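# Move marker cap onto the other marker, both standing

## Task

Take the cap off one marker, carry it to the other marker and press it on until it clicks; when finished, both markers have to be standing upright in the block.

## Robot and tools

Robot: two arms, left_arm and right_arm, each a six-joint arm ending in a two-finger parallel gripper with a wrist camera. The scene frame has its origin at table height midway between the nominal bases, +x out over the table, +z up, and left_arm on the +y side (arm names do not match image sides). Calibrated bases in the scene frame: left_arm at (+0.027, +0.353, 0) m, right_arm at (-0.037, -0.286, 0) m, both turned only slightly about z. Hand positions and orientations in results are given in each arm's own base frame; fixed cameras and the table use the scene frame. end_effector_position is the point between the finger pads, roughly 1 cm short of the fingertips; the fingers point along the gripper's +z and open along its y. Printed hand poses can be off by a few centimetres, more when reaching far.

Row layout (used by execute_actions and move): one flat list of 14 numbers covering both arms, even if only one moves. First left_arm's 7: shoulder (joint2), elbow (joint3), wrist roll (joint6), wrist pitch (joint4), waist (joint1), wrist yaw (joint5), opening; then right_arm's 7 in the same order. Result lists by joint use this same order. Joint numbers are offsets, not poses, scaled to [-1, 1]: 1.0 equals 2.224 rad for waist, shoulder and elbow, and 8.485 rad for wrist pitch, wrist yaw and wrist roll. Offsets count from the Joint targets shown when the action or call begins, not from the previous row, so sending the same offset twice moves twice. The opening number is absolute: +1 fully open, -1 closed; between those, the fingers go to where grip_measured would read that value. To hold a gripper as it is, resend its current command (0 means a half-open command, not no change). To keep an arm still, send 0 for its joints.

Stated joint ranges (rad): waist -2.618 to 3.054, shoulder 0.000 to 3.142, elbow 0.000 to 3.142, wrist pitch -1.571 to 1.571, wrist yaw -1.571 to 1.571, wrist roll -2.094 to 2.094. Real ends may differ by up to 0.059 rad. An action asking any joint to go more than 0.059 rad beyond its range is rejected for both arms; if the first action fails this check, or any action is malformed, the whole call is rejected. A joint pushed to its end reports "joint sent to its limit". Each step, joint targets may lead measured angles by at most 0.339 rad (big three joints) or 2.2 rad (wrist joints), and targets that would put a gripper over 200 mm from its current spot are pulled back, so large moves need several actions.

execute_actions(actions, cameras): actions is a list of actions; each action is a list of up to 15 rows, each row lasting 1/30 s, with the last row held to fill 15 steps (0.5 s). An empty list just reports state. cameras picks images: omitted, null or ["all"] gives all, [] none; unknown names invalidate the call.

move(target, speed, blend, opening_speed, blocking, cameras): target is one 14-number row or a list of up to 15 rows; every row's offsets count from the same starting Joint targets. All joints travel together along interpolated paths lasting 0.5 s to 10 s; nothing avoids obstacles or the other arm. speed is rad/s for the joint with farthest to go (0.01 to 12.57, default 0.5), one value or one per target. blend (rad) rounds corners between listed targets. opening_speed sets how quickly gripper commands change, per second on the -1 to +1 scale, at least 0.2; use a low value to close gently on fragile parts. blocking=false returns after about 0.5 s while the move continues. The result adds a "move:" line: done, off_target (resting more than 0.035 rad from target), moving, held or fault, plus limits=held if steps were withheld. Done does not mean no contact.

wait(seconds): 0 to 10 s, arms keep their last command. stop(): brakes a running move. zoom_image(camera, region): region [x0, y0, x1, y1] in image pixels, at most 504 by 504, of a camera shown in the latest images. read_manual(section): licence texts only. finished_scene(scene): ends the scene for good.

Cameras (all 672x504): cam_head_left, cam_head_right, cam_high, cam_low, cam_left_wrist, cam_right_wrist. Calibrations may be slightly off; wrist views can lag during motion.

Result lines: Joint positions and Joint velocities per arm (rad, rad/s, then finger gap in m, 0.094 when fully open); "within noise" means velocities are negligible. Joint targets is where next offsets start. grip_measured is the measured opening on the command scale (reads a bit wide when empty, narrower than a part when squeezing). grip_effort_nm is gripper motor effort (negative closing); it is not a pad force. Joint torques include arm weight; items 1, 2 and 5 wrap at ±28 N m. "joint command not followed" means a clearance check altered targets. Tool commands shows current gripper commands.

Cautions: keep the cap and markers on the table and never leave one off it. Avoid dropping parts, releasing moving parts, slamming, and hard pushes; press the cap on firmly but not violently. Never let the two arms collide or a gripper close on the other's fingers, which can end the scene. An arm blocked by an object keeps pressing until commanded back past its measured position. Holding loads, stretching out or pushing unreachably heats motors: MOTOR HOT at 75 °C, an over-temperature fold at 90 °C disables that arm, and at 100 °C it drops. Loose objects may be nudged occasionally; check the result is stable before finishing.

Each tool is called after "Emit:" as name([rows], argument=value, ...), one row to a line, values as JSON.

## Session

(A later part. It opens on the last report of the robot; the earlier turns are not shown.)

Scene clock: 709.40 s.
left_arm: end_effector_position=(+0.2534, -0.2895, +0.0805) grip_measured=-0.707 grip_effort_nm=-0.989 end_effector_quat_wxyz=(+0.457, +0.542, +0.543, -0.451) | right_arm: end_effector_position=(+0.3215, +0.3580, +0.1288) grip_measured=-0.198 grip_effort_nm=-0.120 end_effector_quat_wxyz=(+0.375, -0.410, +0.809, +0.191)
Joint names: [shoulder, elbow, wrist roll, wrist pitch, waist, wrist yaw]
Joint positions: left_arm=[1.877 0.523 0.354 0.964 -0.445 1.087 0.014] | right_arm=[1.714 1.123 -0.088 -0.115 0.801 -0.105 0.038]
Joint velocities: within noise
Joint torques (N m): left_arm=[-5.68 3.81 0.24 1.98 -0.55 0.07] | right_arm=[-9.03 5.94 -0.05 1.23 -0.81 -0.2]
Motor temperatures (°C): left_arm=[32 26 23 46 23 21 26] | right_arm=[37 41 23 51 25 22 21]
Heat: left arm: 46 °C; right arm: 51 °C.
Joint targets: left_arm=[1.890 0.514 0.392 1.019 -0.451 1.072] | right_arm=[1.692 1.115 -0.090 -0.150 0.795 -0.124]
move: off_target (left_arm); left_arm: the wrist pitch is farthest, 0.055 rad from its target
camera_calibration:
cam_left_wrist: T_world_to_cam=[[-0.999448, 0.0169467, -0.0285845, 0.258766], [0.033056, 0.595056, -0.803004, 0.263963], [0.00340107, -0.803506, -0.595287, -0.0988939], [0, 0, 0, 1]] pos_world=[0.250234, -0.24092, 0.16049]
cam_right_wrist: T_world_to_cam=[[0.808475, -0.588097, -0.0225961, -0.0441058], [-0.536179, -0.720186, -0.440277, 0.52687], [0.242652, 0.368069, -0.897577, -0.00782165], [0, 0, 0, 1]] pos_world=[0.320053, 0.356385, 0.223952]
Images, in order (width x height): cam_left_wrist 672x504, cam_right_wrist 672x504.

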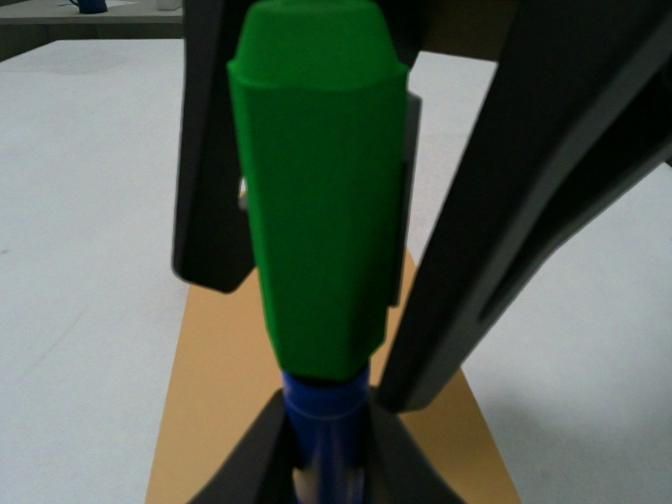

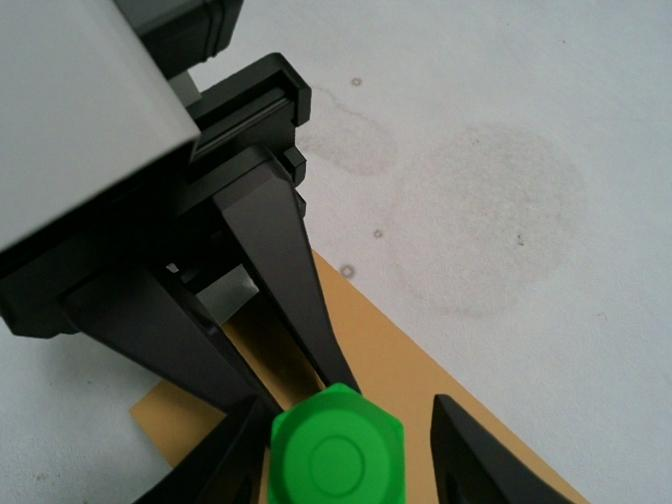

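Emit:
move([
  [0, 0, 0, 0, 0, 0, -0.85, 0, 0, 0, 0, 0.0049, 0, -0.2],
  [0, 0, 0, 0, 0, 0, -0.85, 0, 0, 0, 0, 0.0049, 0, -0.78],
], speed=0.15, opening_speed=0.4, cameras=["cam_left_wrist", "cam_right_wrist", "cam_high"])

Scene clock: 724.07 s.
left_arm: end_effector_position=(+0.2534, -0.2895, +0.0805) grip_measured=-0.707 grip_effort_nm=-0.994 end_effector_quat_wxyz=(+0.457, +0.542, +0.543, -0.451) | right_arm: end_effector_position=(+0.3214, +0.3577, +0.1285) grip_measured=-0.639 grip_effort_nm=-1.057 end_effector_quat_wxyz=(+0.374, -0.410, +0.810, +0.191)
Joint names: [shoulder, elbow, wrist roll, wrist pitch, waist, wrist yaw]
Joint positions: left_arm=[1.877 0.523 0.354 0.964 -0.445 1.087 0.014] | right_arm=[1.714 1.123 -0.088 -0.116 0.801 -0.107 0.017]
Joint velocities: within noise
Joint torques (N m): left_arm=[-5.64 3.77 0.26 2 -0.55 0.09] | right_arm=[-9.02 5.97 -0.04 1.22 0.27 -0.2]
Motor temperatures (°C): left_arm=[32 26 23 46 23 21 26] | right_arm=[40 39 23 47 25 22 21]
Heat: left arm: 46 °C; right arm: 47 °C.
Joint targets: left_arm=[1.890 0.514 0.392 1.019 -0.451 1.072] | right_arm=[1.692 1.115 -0.090 -0.150 0.806 -0.124]
move: off_target (left_arm); left_arm: the wrist pitch is farthest, 0.055 rad from its target
camera_calibration:
cam_left_wrist: T_world_to_cam=[[-0.999448, 0.0169467, -0.0285845, 0.258766], [0.033056, 0.595056, -0.803004, 0.263963], [0.00340107, -0.803506, -0.595287, -0.0988939], [0, 0, 0, 1]] pos_world=[0.250234, -0.24092, 0.16049]
cam_right_wrist: T_world_to_cam=[[0.808664, -0.587789, -0.0238023, -0.0442111], [-0.536665, -0.720549, -0.439089, 0.526666], [0.240941, 0.36785, -0.898128, -0.00729268], [0, 0, 0, 1]] pos_world=[0.320152, 0.356185, 0.223651]
Images, in order (width x height): cam_high 672x504, cam_left_wrist 672x504, cam_right_wrist 672x504.

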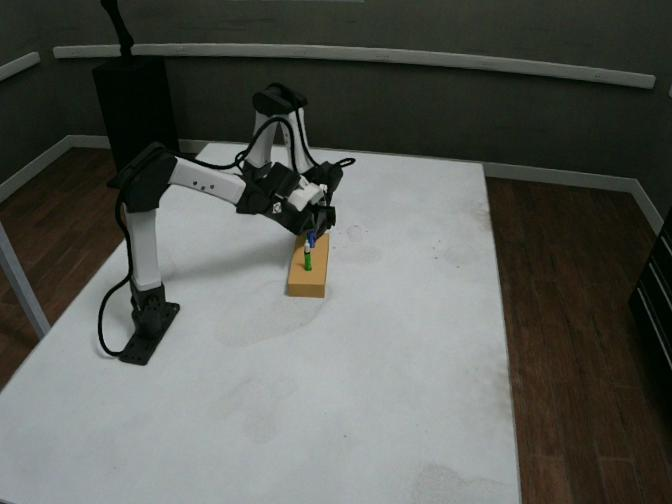

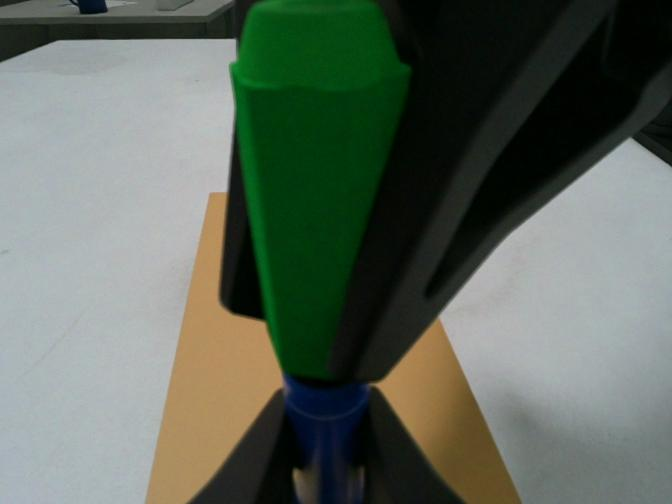

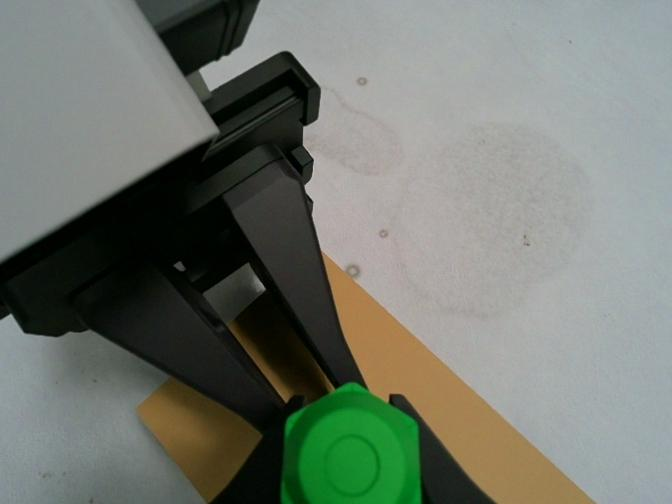

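Emit:
move([
  [0, 0, 0, 0, 0, 0, -0.85, 0, 0.0171, 0, 0, 0, 0, -0.78],
  [0, 0, 0, 0, 0, 0, -0.85, -0.0103, 0.0567, 0, -0.01458, 0, 0, -0.78],
], speed=0.08, cameras=["cam_left_wrist", "cam_right_wrist"])

Scene clock: 745.97 s.
left_arm: end_effector_position=(+0.2531, -0.2905, +0.0857) grip_measured=-0.707 grip_effort_nm=-0.994 end_effector_quat_wxyz=(+0.467, +0.547, +0.529, -0.450) | right_arm: end_effector_position=(+0.3183, +0.3545, +0.1352) grip_measured=-0.639 grip_effort_nm=-1.048 end_effector_quat_wxyz=(+0.347, -0.416, +0.821, +0.181)
Joint names: [shoulder, elbow, wrist roll, wrist pitch, waist, wrist yaw]
Joint positions: left_arm=[1.877 0.523 0.355 0.997 -0.446 1.098 0.014] | right_arm=[1.714 1.198 -0.092 -0.255 0.801 -0.107 0.017]
Joint velocities: within noise
Joint torques (N m): left_arm=[-5.75 3.74 0.29 1.72 -0.51 0.08] | right_arm=[-11.02 10.09 0.03 1.29 0.27 -0.19]
Motor temperatures (°C): left_arm=[32 26 23 46 23 21 27] | right_arm=[43 38 23 45 25 22 22]
Heat: left arm: 46 °C; right arm: 45 °C.
Joint targets: left_arm=[1.890 0.514 0.392 1.019 -0.451 1.072] | right_arm=[1.669 1.241 -0.090 -0.274 0.806 -0.124]
move: off_target (left_arm, right_arm); left_arm: the wrist roll is farthest, 0.037 rad from its target; right_arm: the shoulder is farthest, 0.045 rad from its target
camera_calibration:
cam_left_wrist: T_world_to_cam=[[-0.997958, 0.0271855, -0.0578008, 0.263703], [0.0628347, 0.580454, -0.811865, 0.257754], [0.0114797, -0.813839, -0.580977, -0.103011], [0, 0, 0, 1]] pos_world=[0.248151, -0.240618, 0.164657]
cam_right_wrist: T_world_to_cam=[[0.80938, -0.586554, -0.0293064, -0.0432572], [-0.55129, -0.741625, -0.382193, 0.52998], [0.202443, 0.325496, -0.923618, 0.0313767], [0, 0, 0, 1]] pos_world=[0.320832, 0.35746, 0.230267]
Images, in order (width x height): cam_left_wrist 672x504, cam_right_wrist 672x504.

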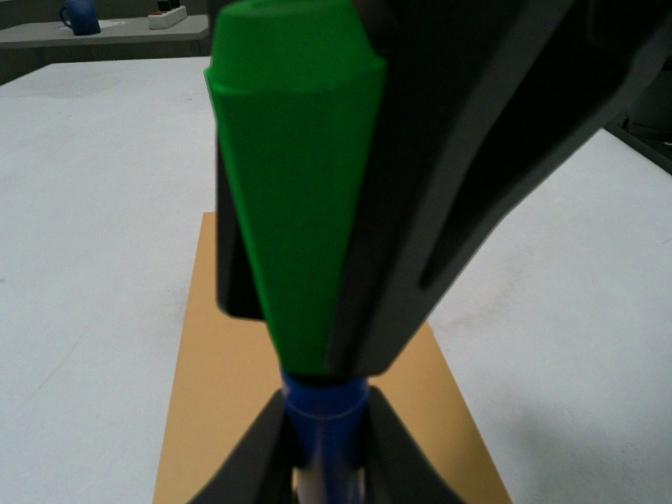

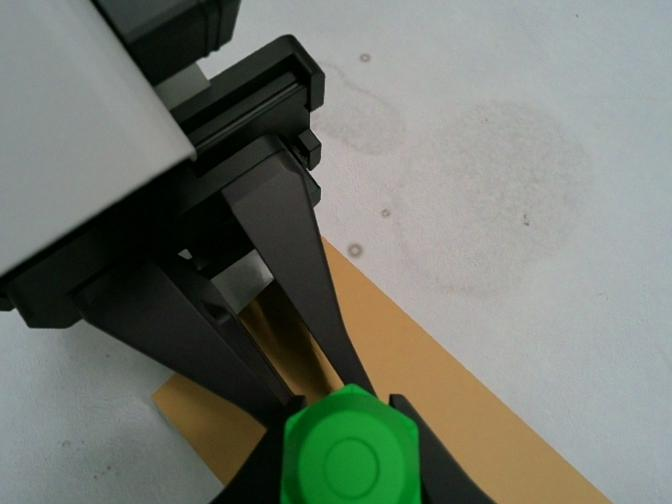

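Emit:
move(target=[0.009, -0.009, 0, -0.0224, 0, 0, -0.9, 0, 0.0085, 0, 0.0246, 0, 0, -0.85], speed=0.12, cameras=["cam_left_wrist"])

Scene clock: 865.03 s.
left_arm: end_effector_position=(+0.2507, -0.2901, +0.0828) grip_measured=-0.707 grip_effort_nm=-0.989 end_effector_quat_wxyz=(+0.457, +0.546, +0.534, -0.456) | right_arm: end_effector_position=(+0.3189, +0.3559, +0.1371) grip_measured=-0.639 grip_effort_nm=-1.062 end_effector_quat_wxyz=(+0.351, -0.416, +0.819, +0.182)
Joint names: [shoulder, elbow, wrist roll, wrist pitch, waist, wrist yaw]
Joint positions: left_arm=[1.877 0.523 0.355 0.974 -0.446 1.105 0.014] | right_arm=[1.714 1.2 -0.092 -0.248 0.802 -0.107 0.017]
Joint velocities: within noise
Joint torques (N m): left_arm=[-3.99 1.83 0.23 0.11 -0.46 0.02] | right_arm=[-11.03 11.44 0.01 3.28 0.16 -0.19]
Motor temperatures (°C): left_arm=[32 26 23 40 23 21 27] | right_arm=[57 48 23 43 25 22 24]
Heat: left arm: 40 °C; right arm: 57 °C.
Joint targets: left_arm=[1.910 0.494 0.392 0.829 -0.451 1.072] | right_arm=[1.669 1.260 -0.090 -0.065 0.806 -0.124]
move: off_target (left_arm, right_arm); left_arm: the wrist pitch is farthest, 0.145 rad from its target; right_arm: the wrist pitch is farthest, 0.183 rad from its target
camera_calibration:
cam_left_wrist: T_world_to_cam=[[-0.998759, 0.0347496, -0.035677, 0.2617], [0.0492812, 0.586087, -0.808748, 0.260104], [-0.0071939, -0.809503, -0.587072, -0.0978062], [0, 0, 0, 1]] pos_world=[0.247853, -0.240712, 0.162276]
Images, in order (width x height): cam_left_wrist 672x504.

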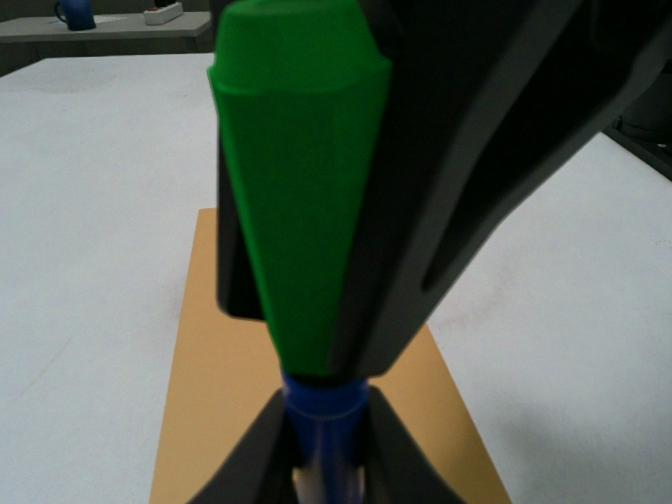

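Emit:
move([
  [-0.0022, 0.0027, 0, 0.0107, 0, -0.0024, -0.9, 0.0162, -0.0207, 0, -0.0210, 0, 0, -0.85],
  [-0.0022, 0.0027, 0, 0.0107, 0, -0.0024, -0.9, 0.0162, -0.0207, 0, -0.0210, 0, 0, -0.2],
  [-0.0022, 0.0027, 0, 0.0107, 0, -0.0024, -0.9, -0.0800, -0.0787, -0.0026, -0.0310, -0.0117, -0.0019, -0.2],
  [-0.0022, 0.0027, 0, 0.0107, 0, -0.0024, -0.9, 0.1075, 0.2693, -0.0021, -0.1223, 0.0054, 0.0099, -0.2],
], speed=[0.2, 0.2, 0.3, 0.6], opening_speed=0.8, cameras=["cam_left_wrist", "cam_right_wrist", "cam_high"])

Scene clock: 934.73 s.
left_arm: end_effector_position=(+0.2518, -0.2895, +0.0790) grip_measured=-0.708 grip_effort_nm=-0.994 end_effector_quat_wxyz=(+0.457, +0.544, +0.541, -0.451) | right_arm: end_effector_position=(+0.3076, +0.3352, +0.1853) grip_measured=-0.202 grip_effort_nm=0.066 end_effector_quat_wxyz=(+0.193, -0.433, +0.875, +0.095)
Joint names: [shoulder, elbow, wrist roll, wrist pitch, waist, wrist yaw]
Joint positions: left_arm=[1.883 0.519 0.358 0.974 -0.447 1.09 0.014] | right_arm=[1.894 1.831 -0.098 -1.077 0.812 -0.044 0.037]
Joint velocities: within noise
Joint torques (N m): left_arm=[-4.97 2.63 0.22 0.95 -0.38 -0.04] | right_arm=[-7.32 8.53 -0.01 0.7 0.28 0.02]
Motor temperatures (°C): left_arm=[31 25 23 35 23 21 28] | right_arm=[58 55 23 66 25 22 24]
Heat: left arm: 35 °C; right arm: 66 °C.
Joint targets: left_arm=[1.905 0.500 0.392 0.920 -0.451 1.052] | right_arm=[1.908 1.859 -0.108 -1.103 0.818 -0.040]
move: off_target (left_arm); left_arm: the wrist pitch is farthest, 0.054 rad from its target
camera_calibration:
cam_left_wrist: T_world_to_cam=[[-0.999243, 0.0220981, -0.032014, 0.258864], [0.0388793, 0.594305, -0.803299, 0.261205], [0.00127475, -0.803936, -0.594715, -0.0995866], [0, 0, 0, 1]] pos_world=[0.24864, -0.241017, 0.158887]
cam_right_wrist: T_world_to_cam=[[0.791633, -0.610693, -0.0192715, -0.0328403], [-0.610992, -0.791358, -0.0210019, 0.497035], [-0.00242496, 0.0284005, -0.999594, 0.262727], [0, 0, 0, 1]] pos_world=[0.330319, 0.365815, 0.272426]
Images, in order (width x height): cam_high 672x504, cam_left_wrist 672x504, cam_right_wrist 672x504.

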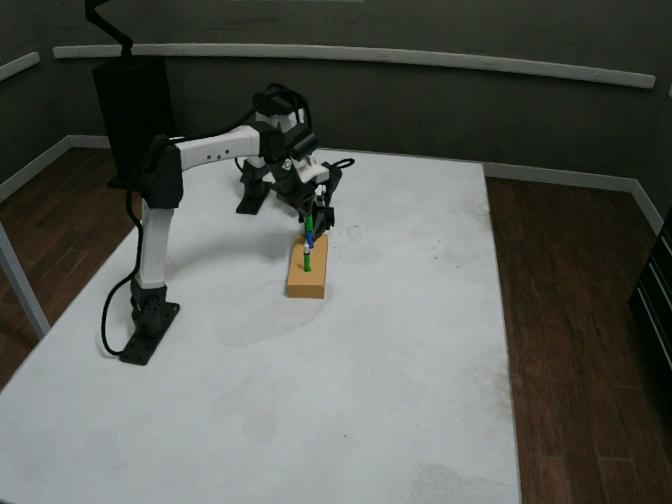

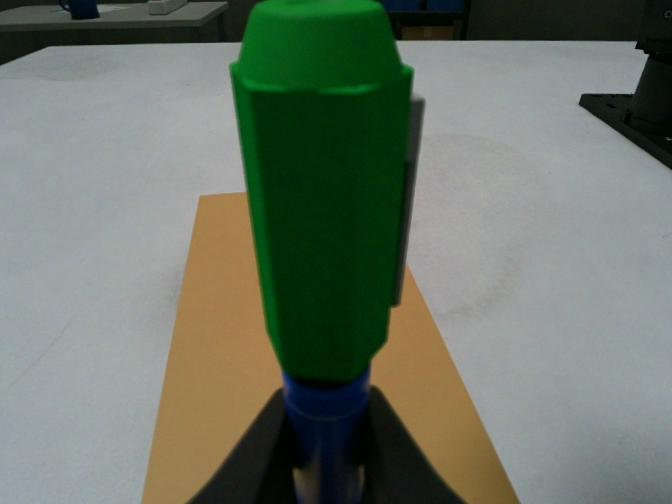

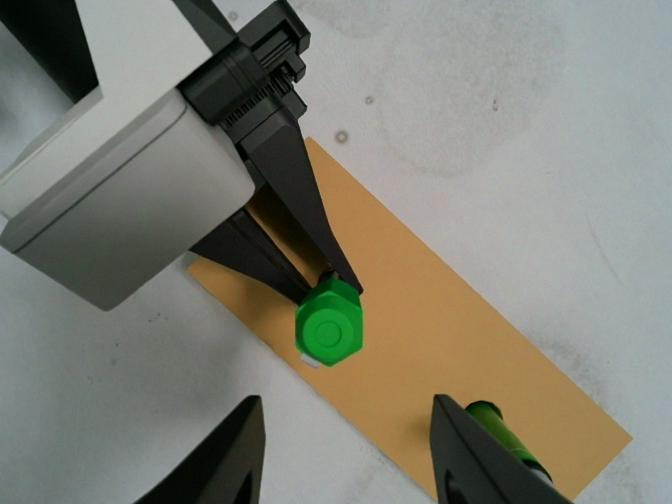

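Emit:
zoom_image(camera="cam_right_wrist", region=[260, 250, 400, 400])

Emit:
zoom_image(camera="cam_right_wrist", region=[400, 370, 600, 504])

Scaled by 3.360 from the camera's 672x504 image, which has a finer 960x720 frame.

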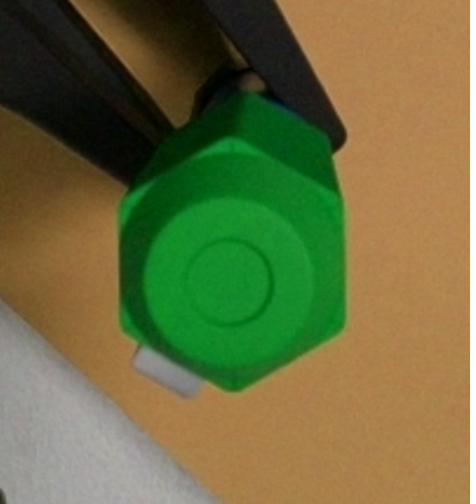

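Scaled by 2.520 from the camera's 672x504 image, which has a finer 960x720 frame.

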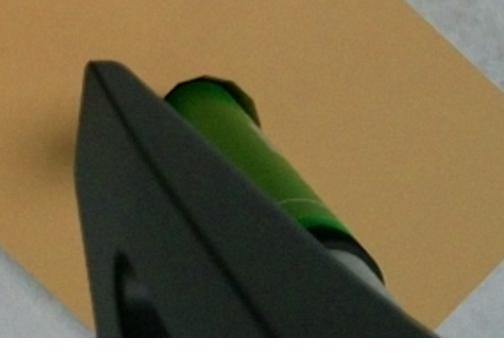

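Emit:
move(target=[0, 0, 0, 0, 0, 0, -0.9, 0.0234, -0.0576, 0.0046, 0.02758, 0.0063, 0.0012, -0.3], speed=0.15, opening_speed=0.5, cameras=["cam_left_wrist", "cam_right_wrist"])

Scene clock: 1026.43 s.
left_arm: end_effector_position=(+0.2518, -0.2895, +0.0790) grip_measured=-0.708 grip_effort_nm=-0.994 end_effector_quat_wxyz=(+0.457, +0.544, +0.540, -0.451) | right_arm: end_effector_position=(+0.3207, +0.3559, +0.1488) grip_measured=-0.298 grip_effort_nm=-0.120 end_effector_quat_wxyz=(+0.208, -0.430, +0.873, +0.098)
Joint names: [shoulder, elbow, wrist roll, wrist pitch, waist, wrist yaw]
Joint positions: left_arm=[1.883 0.519 0.36 0.974 -0.447 1.09 0.014] | right_arm=[1.947 1.745 -0.083 -0.905 0.825 -0.033 0.033]
Joint velocities: within noise
Joint torques (N m): left_arm=[-5.01 2.62 0.17 0.99 -0.29 -0.07] | right_arm=[-7.9 5.2 0.14 1.38 0.38 0.06]
Motor temperatures (°C): left_arm=[31 25 23 33 23 21 28] | right_arm=[49 45 23 46 25 22 23]
Heat: left arm: 33 °C; right arm: 49 °C.
Joint targets: left_arm=[1.905 0.500 0.392 0.920 -0.451 1.052] | right_arm=[1.960 1.731 -0.069 -0.869 0.832 -0.030]
move: off_target (left_arm, right_arm); left_arm: the wrist pitch is farthest, 0.054 rad from its target; right_arm: the wrist pitch is farthest, 0.036 rad from its target
camera_calibration:
cam_left_wrist: T_world_to_cam=[[-0.999187, 0.0224291, -0.0334991, 0.259067], [0.04027, 0.594295, -0.803238, 0.26085], [0.0018924, -0.803934, -0.594715, -0.0997399], [0, 0, 0, 1]] pos_world=[0.24854, -0.241017, 0.158887]
cam_right_wrist: T_world_to_cam=[[0.789147, -0.614058, -0.0133762, -0.0300818], [-0.613827, -0.787713, -0.0521958, 0.524924], [0.0215147, 0.0494008, -0.998547, 0.210424], [0, 0, 0, 1]] pos_world=[0.341424, 0.384622, 0.237114]
Images, in order (width x height): cam_left_wrist 672x504, cam_right_wrist 672x504.

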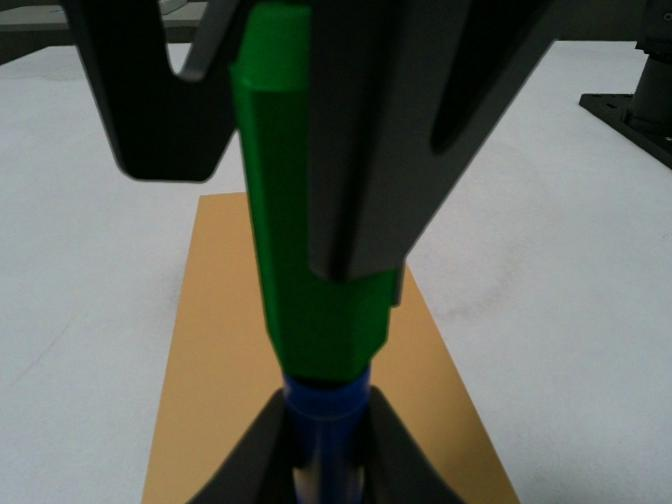

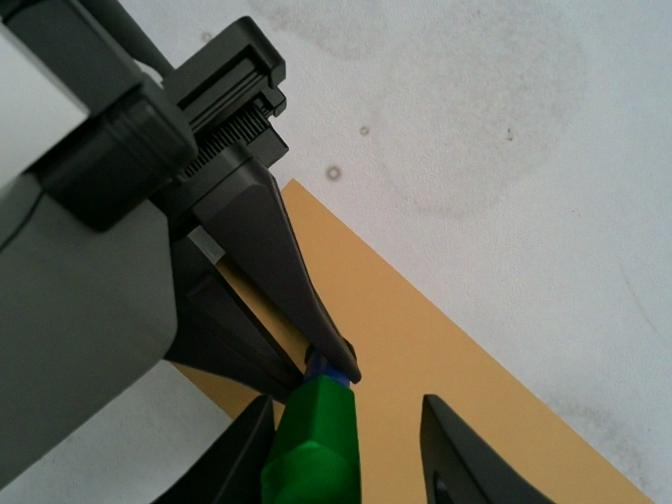

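Emit:
zoom_image(camera="cam_right_wrist", region=[230, 330, 480, 504])

Scaled by 2.016 from the camera's 672x504 image, which has a finer 960x720 frame.

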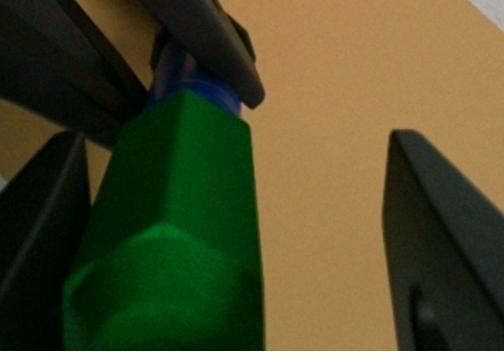

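Emit:
move(target=[0, 0, 0, 0, 0, 0, -0.9, -0.0175, -0.0094, 0.0018, -0.0104, 0.0076, 0, -0.15], speed=0.15, opening_speed=0.5, cameras=["cam_left_wrist", "cam_right_wrist"])

Scene clock: 1074.77 s.
left_arm: end_effector_position=(+0.2518, -0.2895, +0.0790) grip_measured=-0.708 grip_effort_nm=-0.994 end_effector_quat_wxyz=(+0.457, +0.544, +0.540, -0.451) | right_arm: end_effector_position=(+0.3077, +0.3539, +0.1389) grip_measured=-0.152 grip_effort_nm=0.066 end_effector_quat_wxyz=(+0.186, -0.433, +0.877, +0.093)
Joint names: [shoulder, elbow, wrist roll, wrist pitch, waist, wrist yaw]
Joint positions: left_arm=[1.883 0.519 0.36 0.974 -0.447 1.09 0.014] | right_arm=[1.947 1.725 -0.068 -0.931 0.843 -0.033 0.04]
Joint velocities: within noise
Joint torques (N m): left_arm=[-5.01 2.73 0.21 0.98 -0.36 -0.04] | right_arm=[-10.89 5.09 0.13 0.69 0.4 0.05]
Motor temperatures (°C): left_arm=[31 25 23 32 23 21 28] | right_arm=[48 41 23 46 25 22 22]
Heat: left arm: 32 °C; right arm: 48 °C.
Joint targets: left_arm=[1.905 0.500 0.392 0.920 -0.451 1.052] | right_arm=[1.921 1.710 -0.054 -0.957 0.849 -0.030]
move: off_target (left_arm); left_arm: the wrist pitch is farthest, 0.054 rad from its target
camera_calibration:
cam_left_wrist: T_world_to_cam=[[-0.999187, 0.0224291, -0.0334991, 0.259067], [0.04027, 0.594295, -0.803238, 0.26085], [0.0018924, -0.803934, -0.594715, -0.0997399], [0, 0, 0, 1]] pos_world=[0.24854, -0.241017, 0.158887]
cam_right_wrist: T_world_to_cam=[[0.790725, -0.611724, -0.0234047, -0.0211552], [-0.611993, -0.79084, -0.00604539, 0.508967], [-0.0148113, 0.0191038, -0.999708, 0.222914], [0, 0, 0, 1]] pos_world=[0.331514, 0.385312, 0.22543]
Images, in order (width x height): cam_left_wrist 672x504, cam_right_wrist 672x504.

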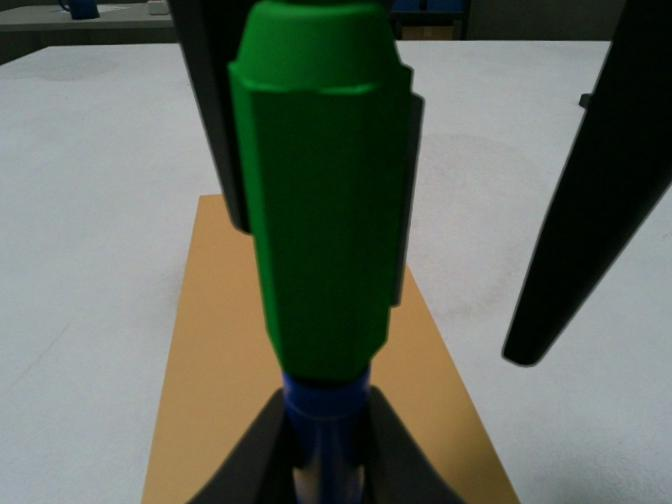

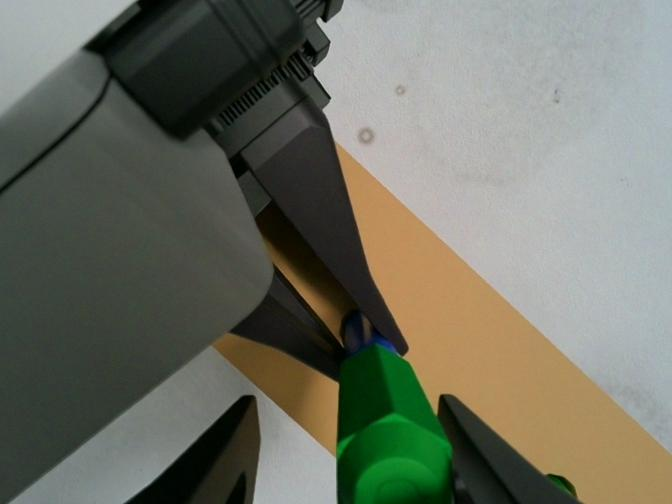

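Emit:
zoom_image(camera="cam_right_wrist", region=[300, 380, 500, 504])

Scaled by 2.520 from the camera's 672x504 image, which has a finer 960x720 frame.

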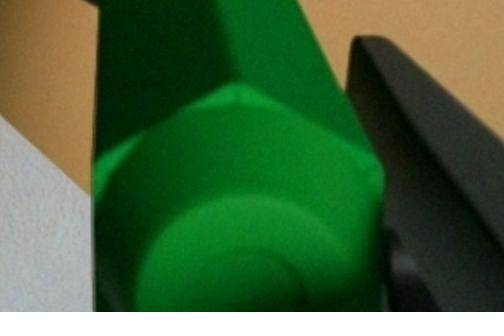

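Emit:
move([
  [0, 0, 0, 0, 0, 0, -0.95, 0, 0, 0, 0, -0.0153, 0, -0.15],
  [0, 0, 0, 0, 0, 0, -0.95, 0, 0, 0, 0, -0.0153, 0, -0.9],
], speed=0.1, opening_speed=0.5, cameras=["cam_left_wrist", "cam_right_wrist"])

Scene clock: 1196.97 s.
left_arm: end_effector_position=(+0.2520, -0.2898, +0.0790) grip_measured=-0.708 grip_effort_nm=-0.994 end_effector_quat_wxyz=(+0.458, +0.544, +0.540, -0.450) | right_arm: end_effector_position=(+0.3140, +0.3478, +0.1388) grip_measured=-0.643 grip_effort_nm=-1.053 end_effector_quat_wxyz=(+0.183, -0.424, +0.882, +0.098)
Joint names: [shoulder, elbow, wrist roll, wrist pitch, waist, wrist yaw]
Joint positions: left_arm=[1.883 0.519 0.36 0.975 -0.448 1.087 0.014] | right_arm=[1.947 1.725 -0.068 -0.933 0.819 -0.049 0.017]
Joint velocities: within noise
Joint torques (N m): left_arm=[-5.04 2.7 0.23 0.99 -0.23 -0.07] | right_arm=[-10.92 5.19 0.12 0.69 -0.5 0.09]
Motor temperatures (°C): left_arm=[31 25 23 30 23 21 28] | right_arm=[62 36 23 40 25 22 22]
Heat: left arm: 31 °C; right arm: 62 °C.
Joint targets: left_arm=[1.905 0.500 0.392 0.920 -0.451 1.052] | right_arm=[1.921 1.710 -0.054 -0.957 0.815 -0.030]
move: off_target (left_arm); left_arm: the wrist pitch is farthest, 0.055 rad from its target
camera_calibration:
cam_left_wrist: T_world_to_cam=[[-0.99916, 0.0207082, -0.0353582, 0.258949], [0.0407392, 0.594656, -0.802947, 0.261033], [0.00439842, -0.803714, -0.595, -0.100447], [0, 0, 0, 1]] pos_world=[0.248539, -0.241318, 0.158986]
cam_right_wrist: T_world_to_cam=[[0.779088, -0.625788, -0.0375625, -0.0193964], [-0.626382, -0.779496, -0.00552926, 0.508496], [-0.0258197, 0.0278363, -0.999279, 0.2235], [0, 0, 0, 1]] pos_world=[0.339395, 0.378011, 0.225421]
Images, in order (width x height): cam_left_wrist 672x504, cam_right_wrist 672x504.

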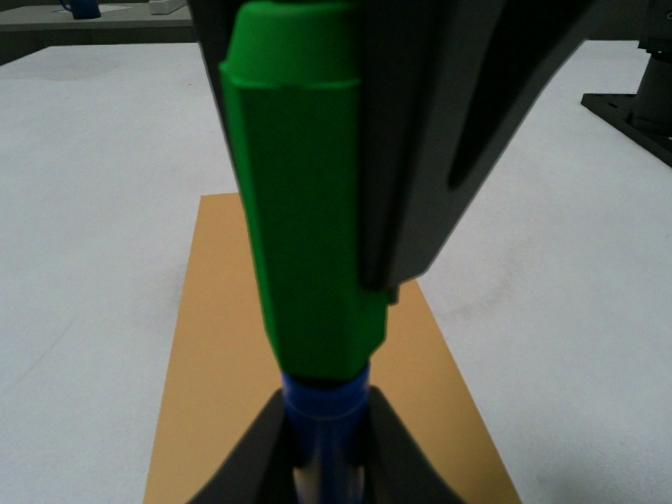

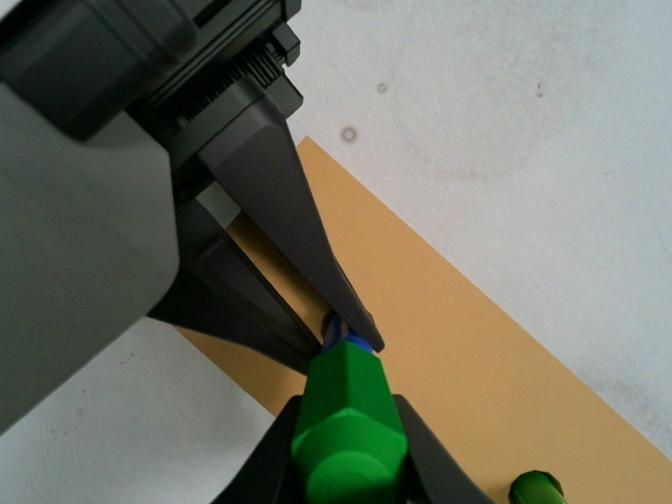

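Emit:
move(target=[0.0288, -0.0202, 0, -0.0259, 0, -0.0092, -0.95, -0.0535, 0.0508, 0, 0.0151, 0, 0, -0.9], speed=0.12, cameras=["cam_left_wrist", "cam_right_wrist"])

Scene clock: 1202.93 s.
left_arm: end_effector_position=(+0.2479, -0.2884, +0.0726) grip_measured=-0.708 grip_effort_nm=-0.989 end_effector_quat_wxyz=(+0.449, +0.542, +0.547, -0.453) | right_arm: end_effector_position=(+0.3279, +0.3585, +0.2390) grip_measured=-0.643 grip_effort_nm=-1.057 end_effector_quat_wxyz=(+0.310, -0.404, +0.849, +0.141)
Joint names: [shoulder, elbow, wrist roll, wrist pitch, waist, wrist yaw]
Joint positions: left_arm=[1.892 0.505 0.36 0.975 -0.45 1.085 0.014] | right_arm=[1.812 1.803 -0.058 -0.868 0.818 -0.033 0.017]
Joint velocities: within noise
Joint torques (N m): left_arm=[-0.55 -0.38 0.21 -0.99 -0.25 -0.72] | right_arm=[-8.87 8.17 0.13 1.75 -0.51 0.05]
Motor temperatures (°C): left_arm=[31 25 23 30 23 21 28] | right_arm=[63 37 23 40 25 22 22]
Heat: left arm: 31 °C; right arm: 63 °C.
Joint targets: left_arm=[1.969 0.455 0.392 0.700 -0.451 0.974] | right_arm=[1.802 1.823 -0.054 -0.829 0.815 -0.030]
move: off_target (left_arm, right_arm); left_arm: the wrist pitch is farthest, 0.275 rad from its target; right_arm: the wrist pitch is farthest, 0.039 rad from its target
camera_calibration:
cam_left_wrist: T_world_to_cam=[[-0.999655, 0.0214621, -0.0151154, 0.253331], [0.0250015, 0.602895, -0.797429, 0.261069], [-0.00800151, -0.797532, -0.603224, -0.0976524], [0, 0, 0, 1]] pos_world=[0.245936, -0.240715, 0.153107]
cam_right_wrist: T_world_to_cam=[[0.773406, -0.633839, -0.00949727, -0.0216891], [-0.610821, -0.741145, -0.278571, 0.572452], [0.169531, 0.22125, -0.960369, 0.180926], [0, 0, 0, 1]] pos_world=[0.335767, 0.370493, 0.333018]
Images, in order (width x height): cam_left_wrist 672x504, cam_right_wrist 672x504.

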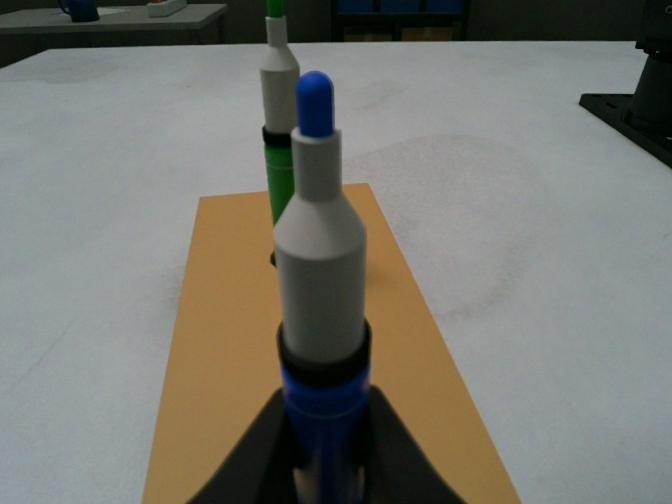

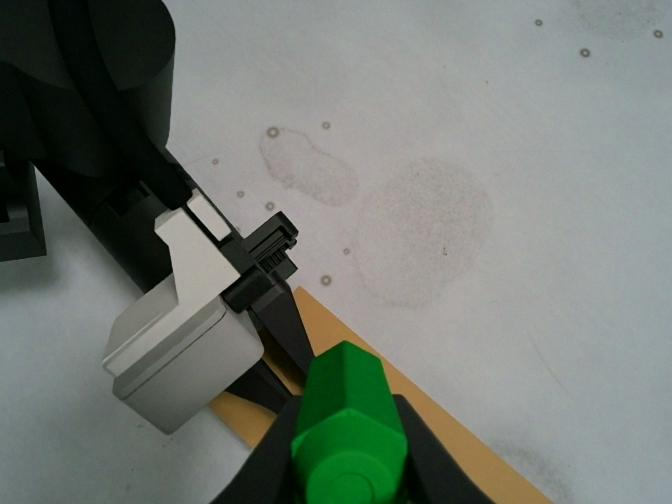

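Emit:
move([
  [-0.0333, 0.0225, 0, 0.0306, 0, 0.0125, -0.95, 0, 0, 0, 0, 0, 0, -0.9],
  [-0.0333, 0.0225, 0, 0.0306, 0, 0.0125, 0.3, 0, 0, 0, 0, 0, 0, -0.9],
  [-0.1781, 0.0692, 0.0124, -0.0296, 0.0899, 0.0367, 0.3, -0.0121, 0.0342, -0.0198, -0.0526, -0.0942, -0.0097, -0.9],
], speed=[0.25, 0.25, 0.35], opening_speed=1.0)

Scene clock: 1267.50 s.
left_arm: end_effector_position=(+0.2642, -0.2385, +0.1390) grip_measured=+0.298 grip_effort_nm=0.125 end_effector_quat_wxyz=(+0.452, +0.520, +0.553, -0.469) | right_arm: end_effector_position=(+0.3304, +0.2494, +0.2225) grip_measured=-0.643 grip_effort_nm=-1.053 end_effector_quat_wxyz=(+0.183, -0.397, +0.895, +0.084)
Joint names: [shoulder, elbow, wrist roll, wrist pitch, waist, wrist yaw]
Joint positions: left_arm=[1.591 0.585 0.459 0.477 -0.256 1.263 0.061] | right_arm=[1.798 1.873 -0.209 -1.25 0.608 -0.093 0.017]
Joint velocities: within noise
Joint torques (N m): left_arm=[-7.17 8.55 0.28 1.07 0.39 0.5] | right_arm=[-9.29 8.13 -0.05 0.65 -0.39 -0.22]
Motor temperatures (°C): left_arm=[29 24 23 30 23 22 28] | right_arm=[55 40 23 45 25 22 24]
Heat: left arm: 30 °C; right arm: 55 °C.
Joint targets: left_arm=[1.573 0.609 0.497 0.449 -0.251 1.285] | right_arm=[1.775 1.899 -0.222 -1.275 0.605 -0.112]
move: off_target (left_arm); target 2's new numbers were sent with left_arm's wrist pitch 0.045 rad from that target; left_arm: the wrist roll is farthest, 0.038 rad from its target
camera_calibration:
cam_left_wrist: T_world_to_cam=[[-0.999691, 0.00381606, 0.0245532, 0.259996], [-0.0178909, 0.575184, -0.817829, 0.291091], [-0.0172435, -0.818015, -0.574938, -0.0239718], [0, 0, 0, 1]] pos_world=[0.26471, -0.188032, 0.217897]
cam_right_wrist: T_world_to_cam=[[0.737729, -0.674648, -0.024599, -0.0676255], [-0.674703, -0.738054, 0.00726797, 0.445416], [-0.0230587, 0.0112352, -0.999671, 0.31364], [0, 0, 0, 1]] pos_world=[0.357645, 0.279594, 0.308636]

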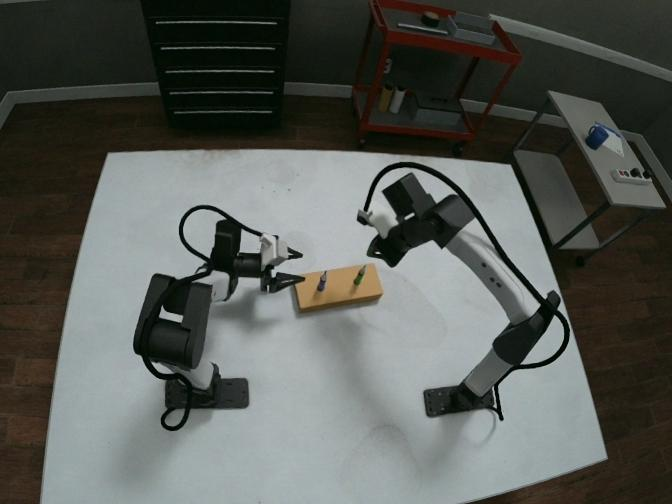

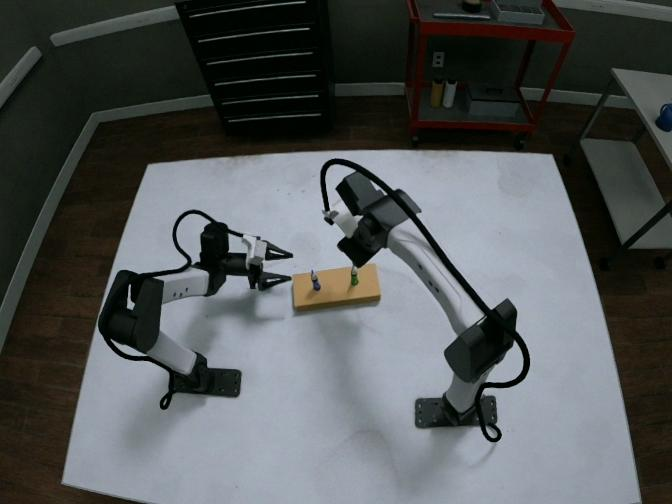

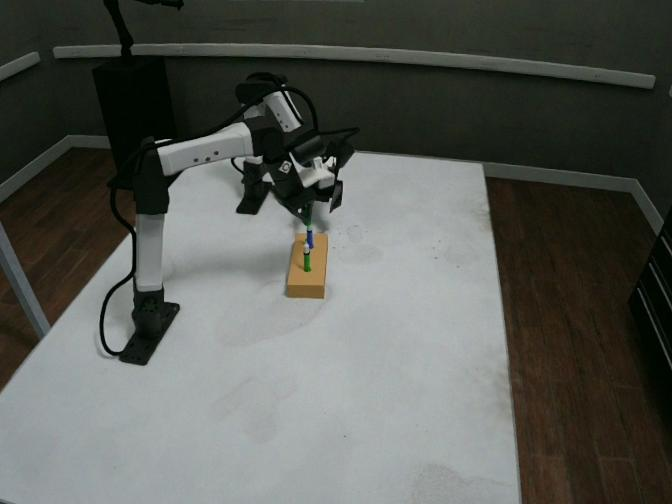

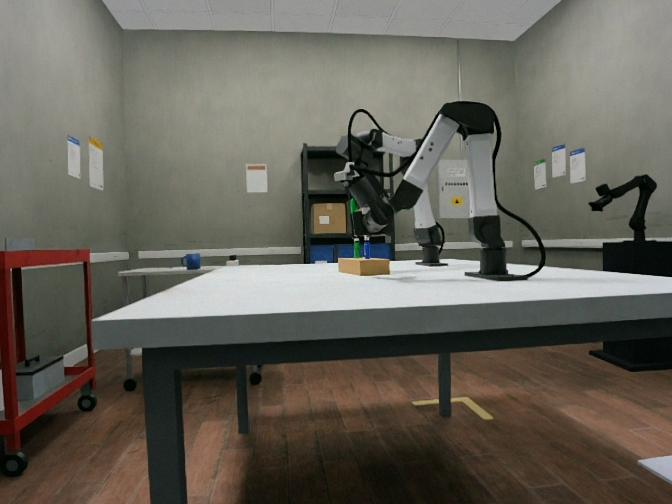

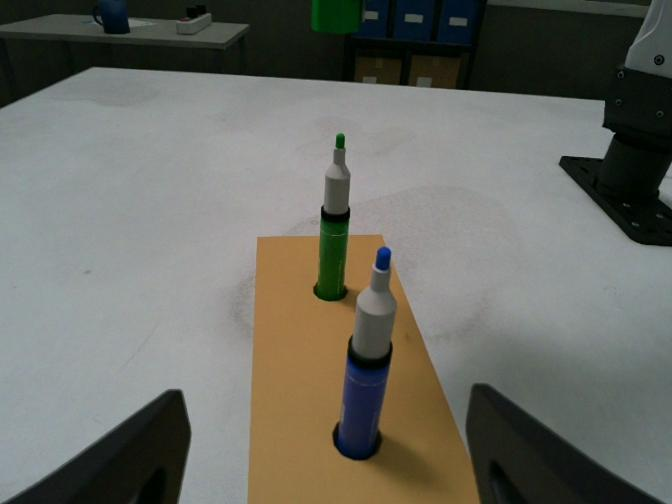

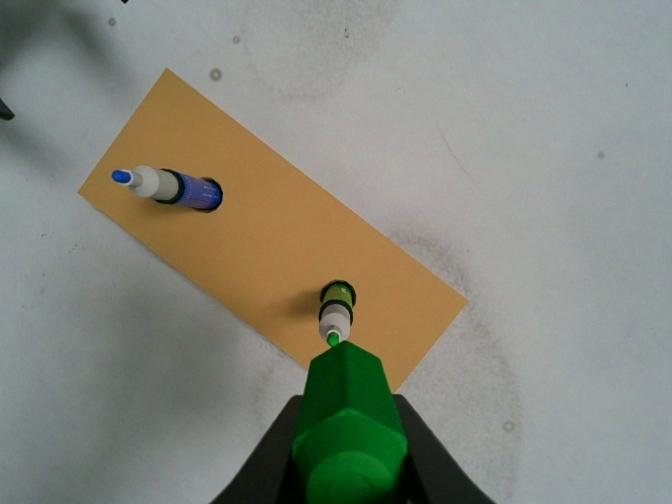

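Emit:
zoom_image(camera="cam_right_wrist", region=[270, 260, 430, 504])

Emit:
zoom_image(camera="cam_left_wrist", region=[260, 0, 460, 200])

Scaled by 2.066 from the camera's 672x504 image, which has a finer 960x720 frame.

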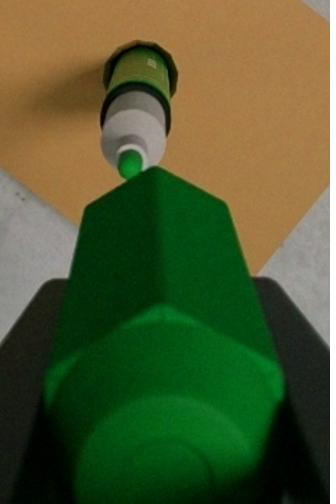

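Scaled by 2.520 from the camera's 672x504 image, which has a finer 960x720 frame.

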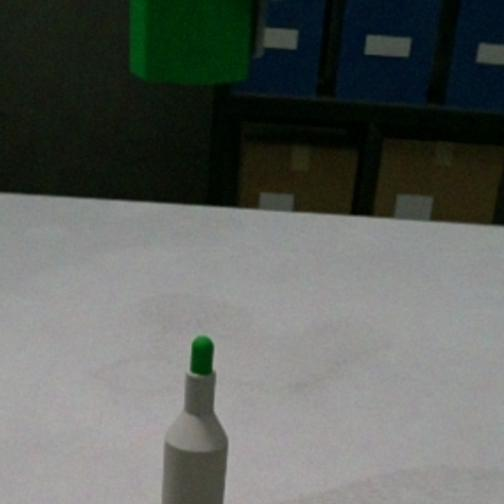

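Emit:
zoom_image(camera="cam_low", region=[320, 180, 420, 290])

Emit:
zoom_image(camera="cam_high", region=[260, 190, 360, 310])

Emit:
zoom_image(camera="cam_head_right", region=[280, 230, 400, 330])

Scaled by 4.582 from the camera's 672x504 image, which has a finer 960x720 frame.

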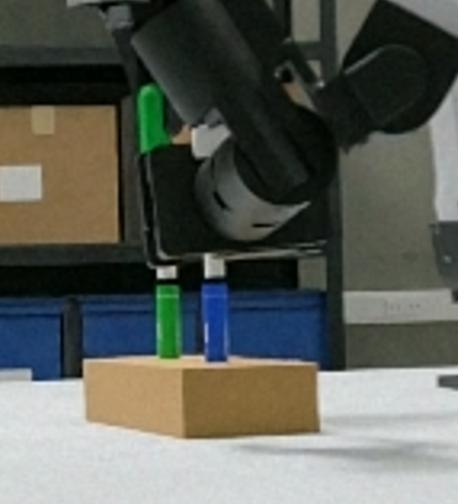

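Scaled by 4.200 from the camera's 672x504 image, which has a finer 960x720 frame.

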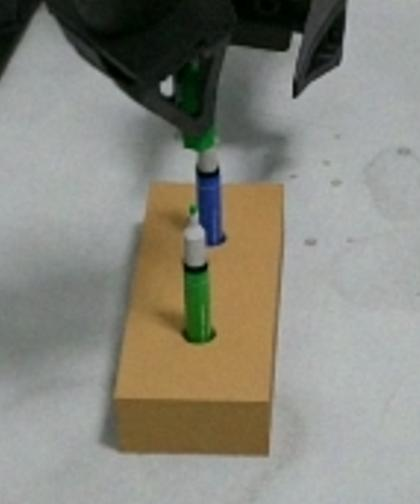

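Scaled by 4.200 from the camera's 672x504 image, which has a finer 960x720 frame.

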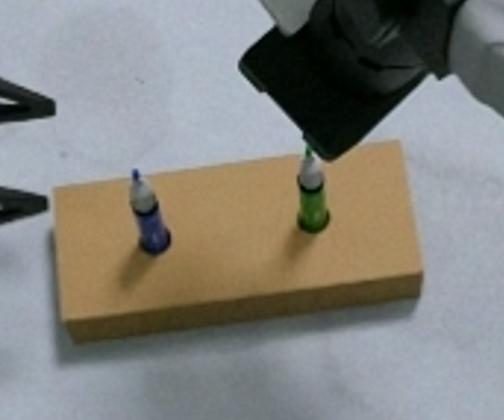

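Emit:
move(target=[0, 0, 0, 0, 0, 0, 0.3, -0.0333, -0.1254, 0, 0.0325, 0.0130, 0, -0.9], speed=0.2, cameras=["cam_left_wrist", "cam_right_wrist"])

Emit:
zoom_image(camera="cam_right_wrist", region=[270, 260, 430, 504])

Emit:
zoom_image(camera="cam_left_wrist", region=[260, 0, 460, 200])

Scene clock: 1368.80 s.
left_arm: end_effector_position=(+0.2641, -0.2384, +0.1389) grip_measured=+0.298 grip_effort_nm=0.134 end_effector_quat_wxyz=(+0.451, +0.520, +0.553, -0.469) | right_arm: end_effector_position=(+0.3266, +0.2569, +0.1905) grip_measured=-0.643 grip_effort_nm=-1.053 end_effector_quat_wxyz=(+0.205, -0.405, +0.886, +0.091)
Joint names: [shoulder, elbow, wrist roll, wrist pitch, waist, wrist yaw]
Joint positions: left_arm=[1.591 0.585 0.459 0.475 -0.256 1.263 0.061] | right_arm=[1.726 1.635 -0.209 -1.037 0.627 -0.095 0.017]
Joint velocities: within noise
Joint torques (N m): left_arm=[-7.17 8.51 0.27 1.03 0.29 0.5] | right_arm=[-9.13 5.07 -0.04 1.36 0.43 -0.22]
Motor temperatures (°C): left_arm=[34 31 23 30 23 22 25] | right_arm=[62 44 23 38 25 22 25]
Heat: left arm: 34 °C; right arm: 62 °C.
Joint targets: left_arm=[1.573 0.609 0.497 0.449 -0.251 1.285] | right_arm=[1.701 1.620 -0.222 -0.999 0.634 -0.112]
move: off_target (left_arm, right_arm); left_arm: the wrist roll is farthest, 0.038 rad from its target; right_arm: the wrist pitch is farthest, 0.038 rad from its target
camera_calibration:
cam_left_wrist: T_world_to_cam=[[-0.999655, 0.00378721, 0.0259984, 0.259671], [-0.0190829, 0.575494, -0.817583, 0.291249], [-0.0180583, -0.817797, -0.575223, -0.0237672], [0, 0, 0, 1]] pos_world=[0.26471, -0.188032, 0.217698]
cam_right_wrist: T_world_to_cam=[[0.751872, -0.659132, -0.0153026, -0.0708772], [-0.659143, -0.750957, -0.0399241, 0.455837], [0.0148236, 0.0401044, -0.999086, 0.261544], [0, 0, 0, 1]] pos_world=[0.349875, 0.285107, 0.278419]
Images, in order (width x height): cam_left_wrist 672x504, cam_right_wrist 672x504.

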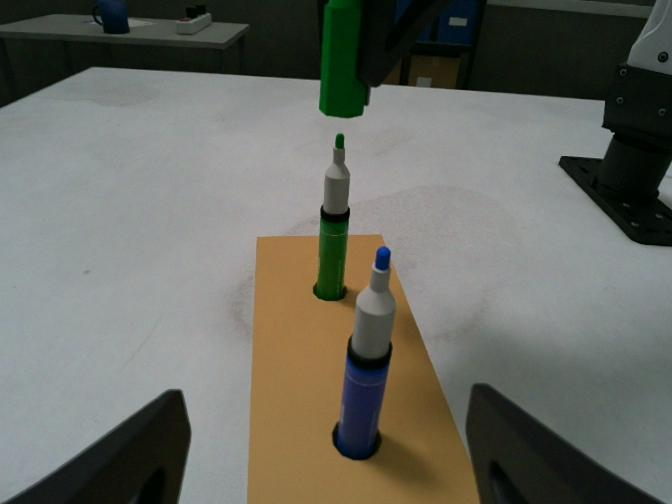

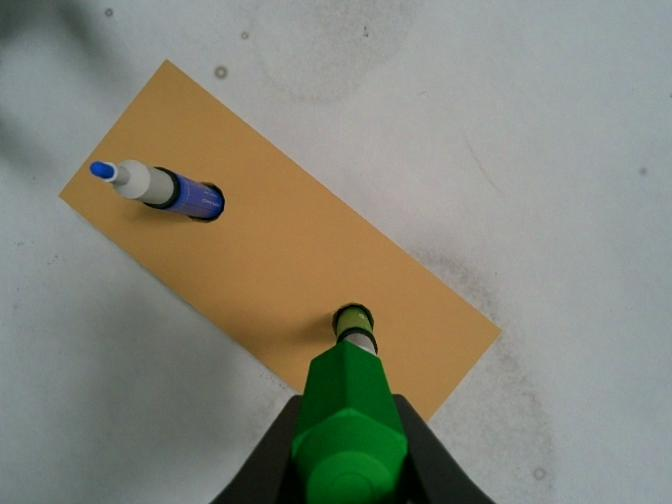

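Scaled by 2.066 from the camera's 672x504 image, which has a finer 960x720 frame.

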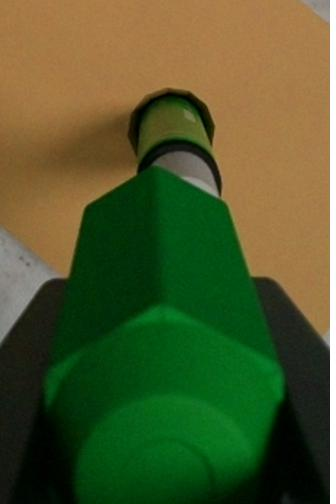

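Scaled by 2.520 from the camera's 672x504 image, which has a finer 960x720 frame.

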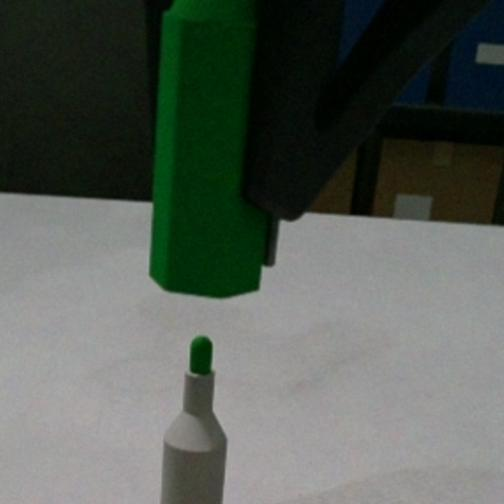

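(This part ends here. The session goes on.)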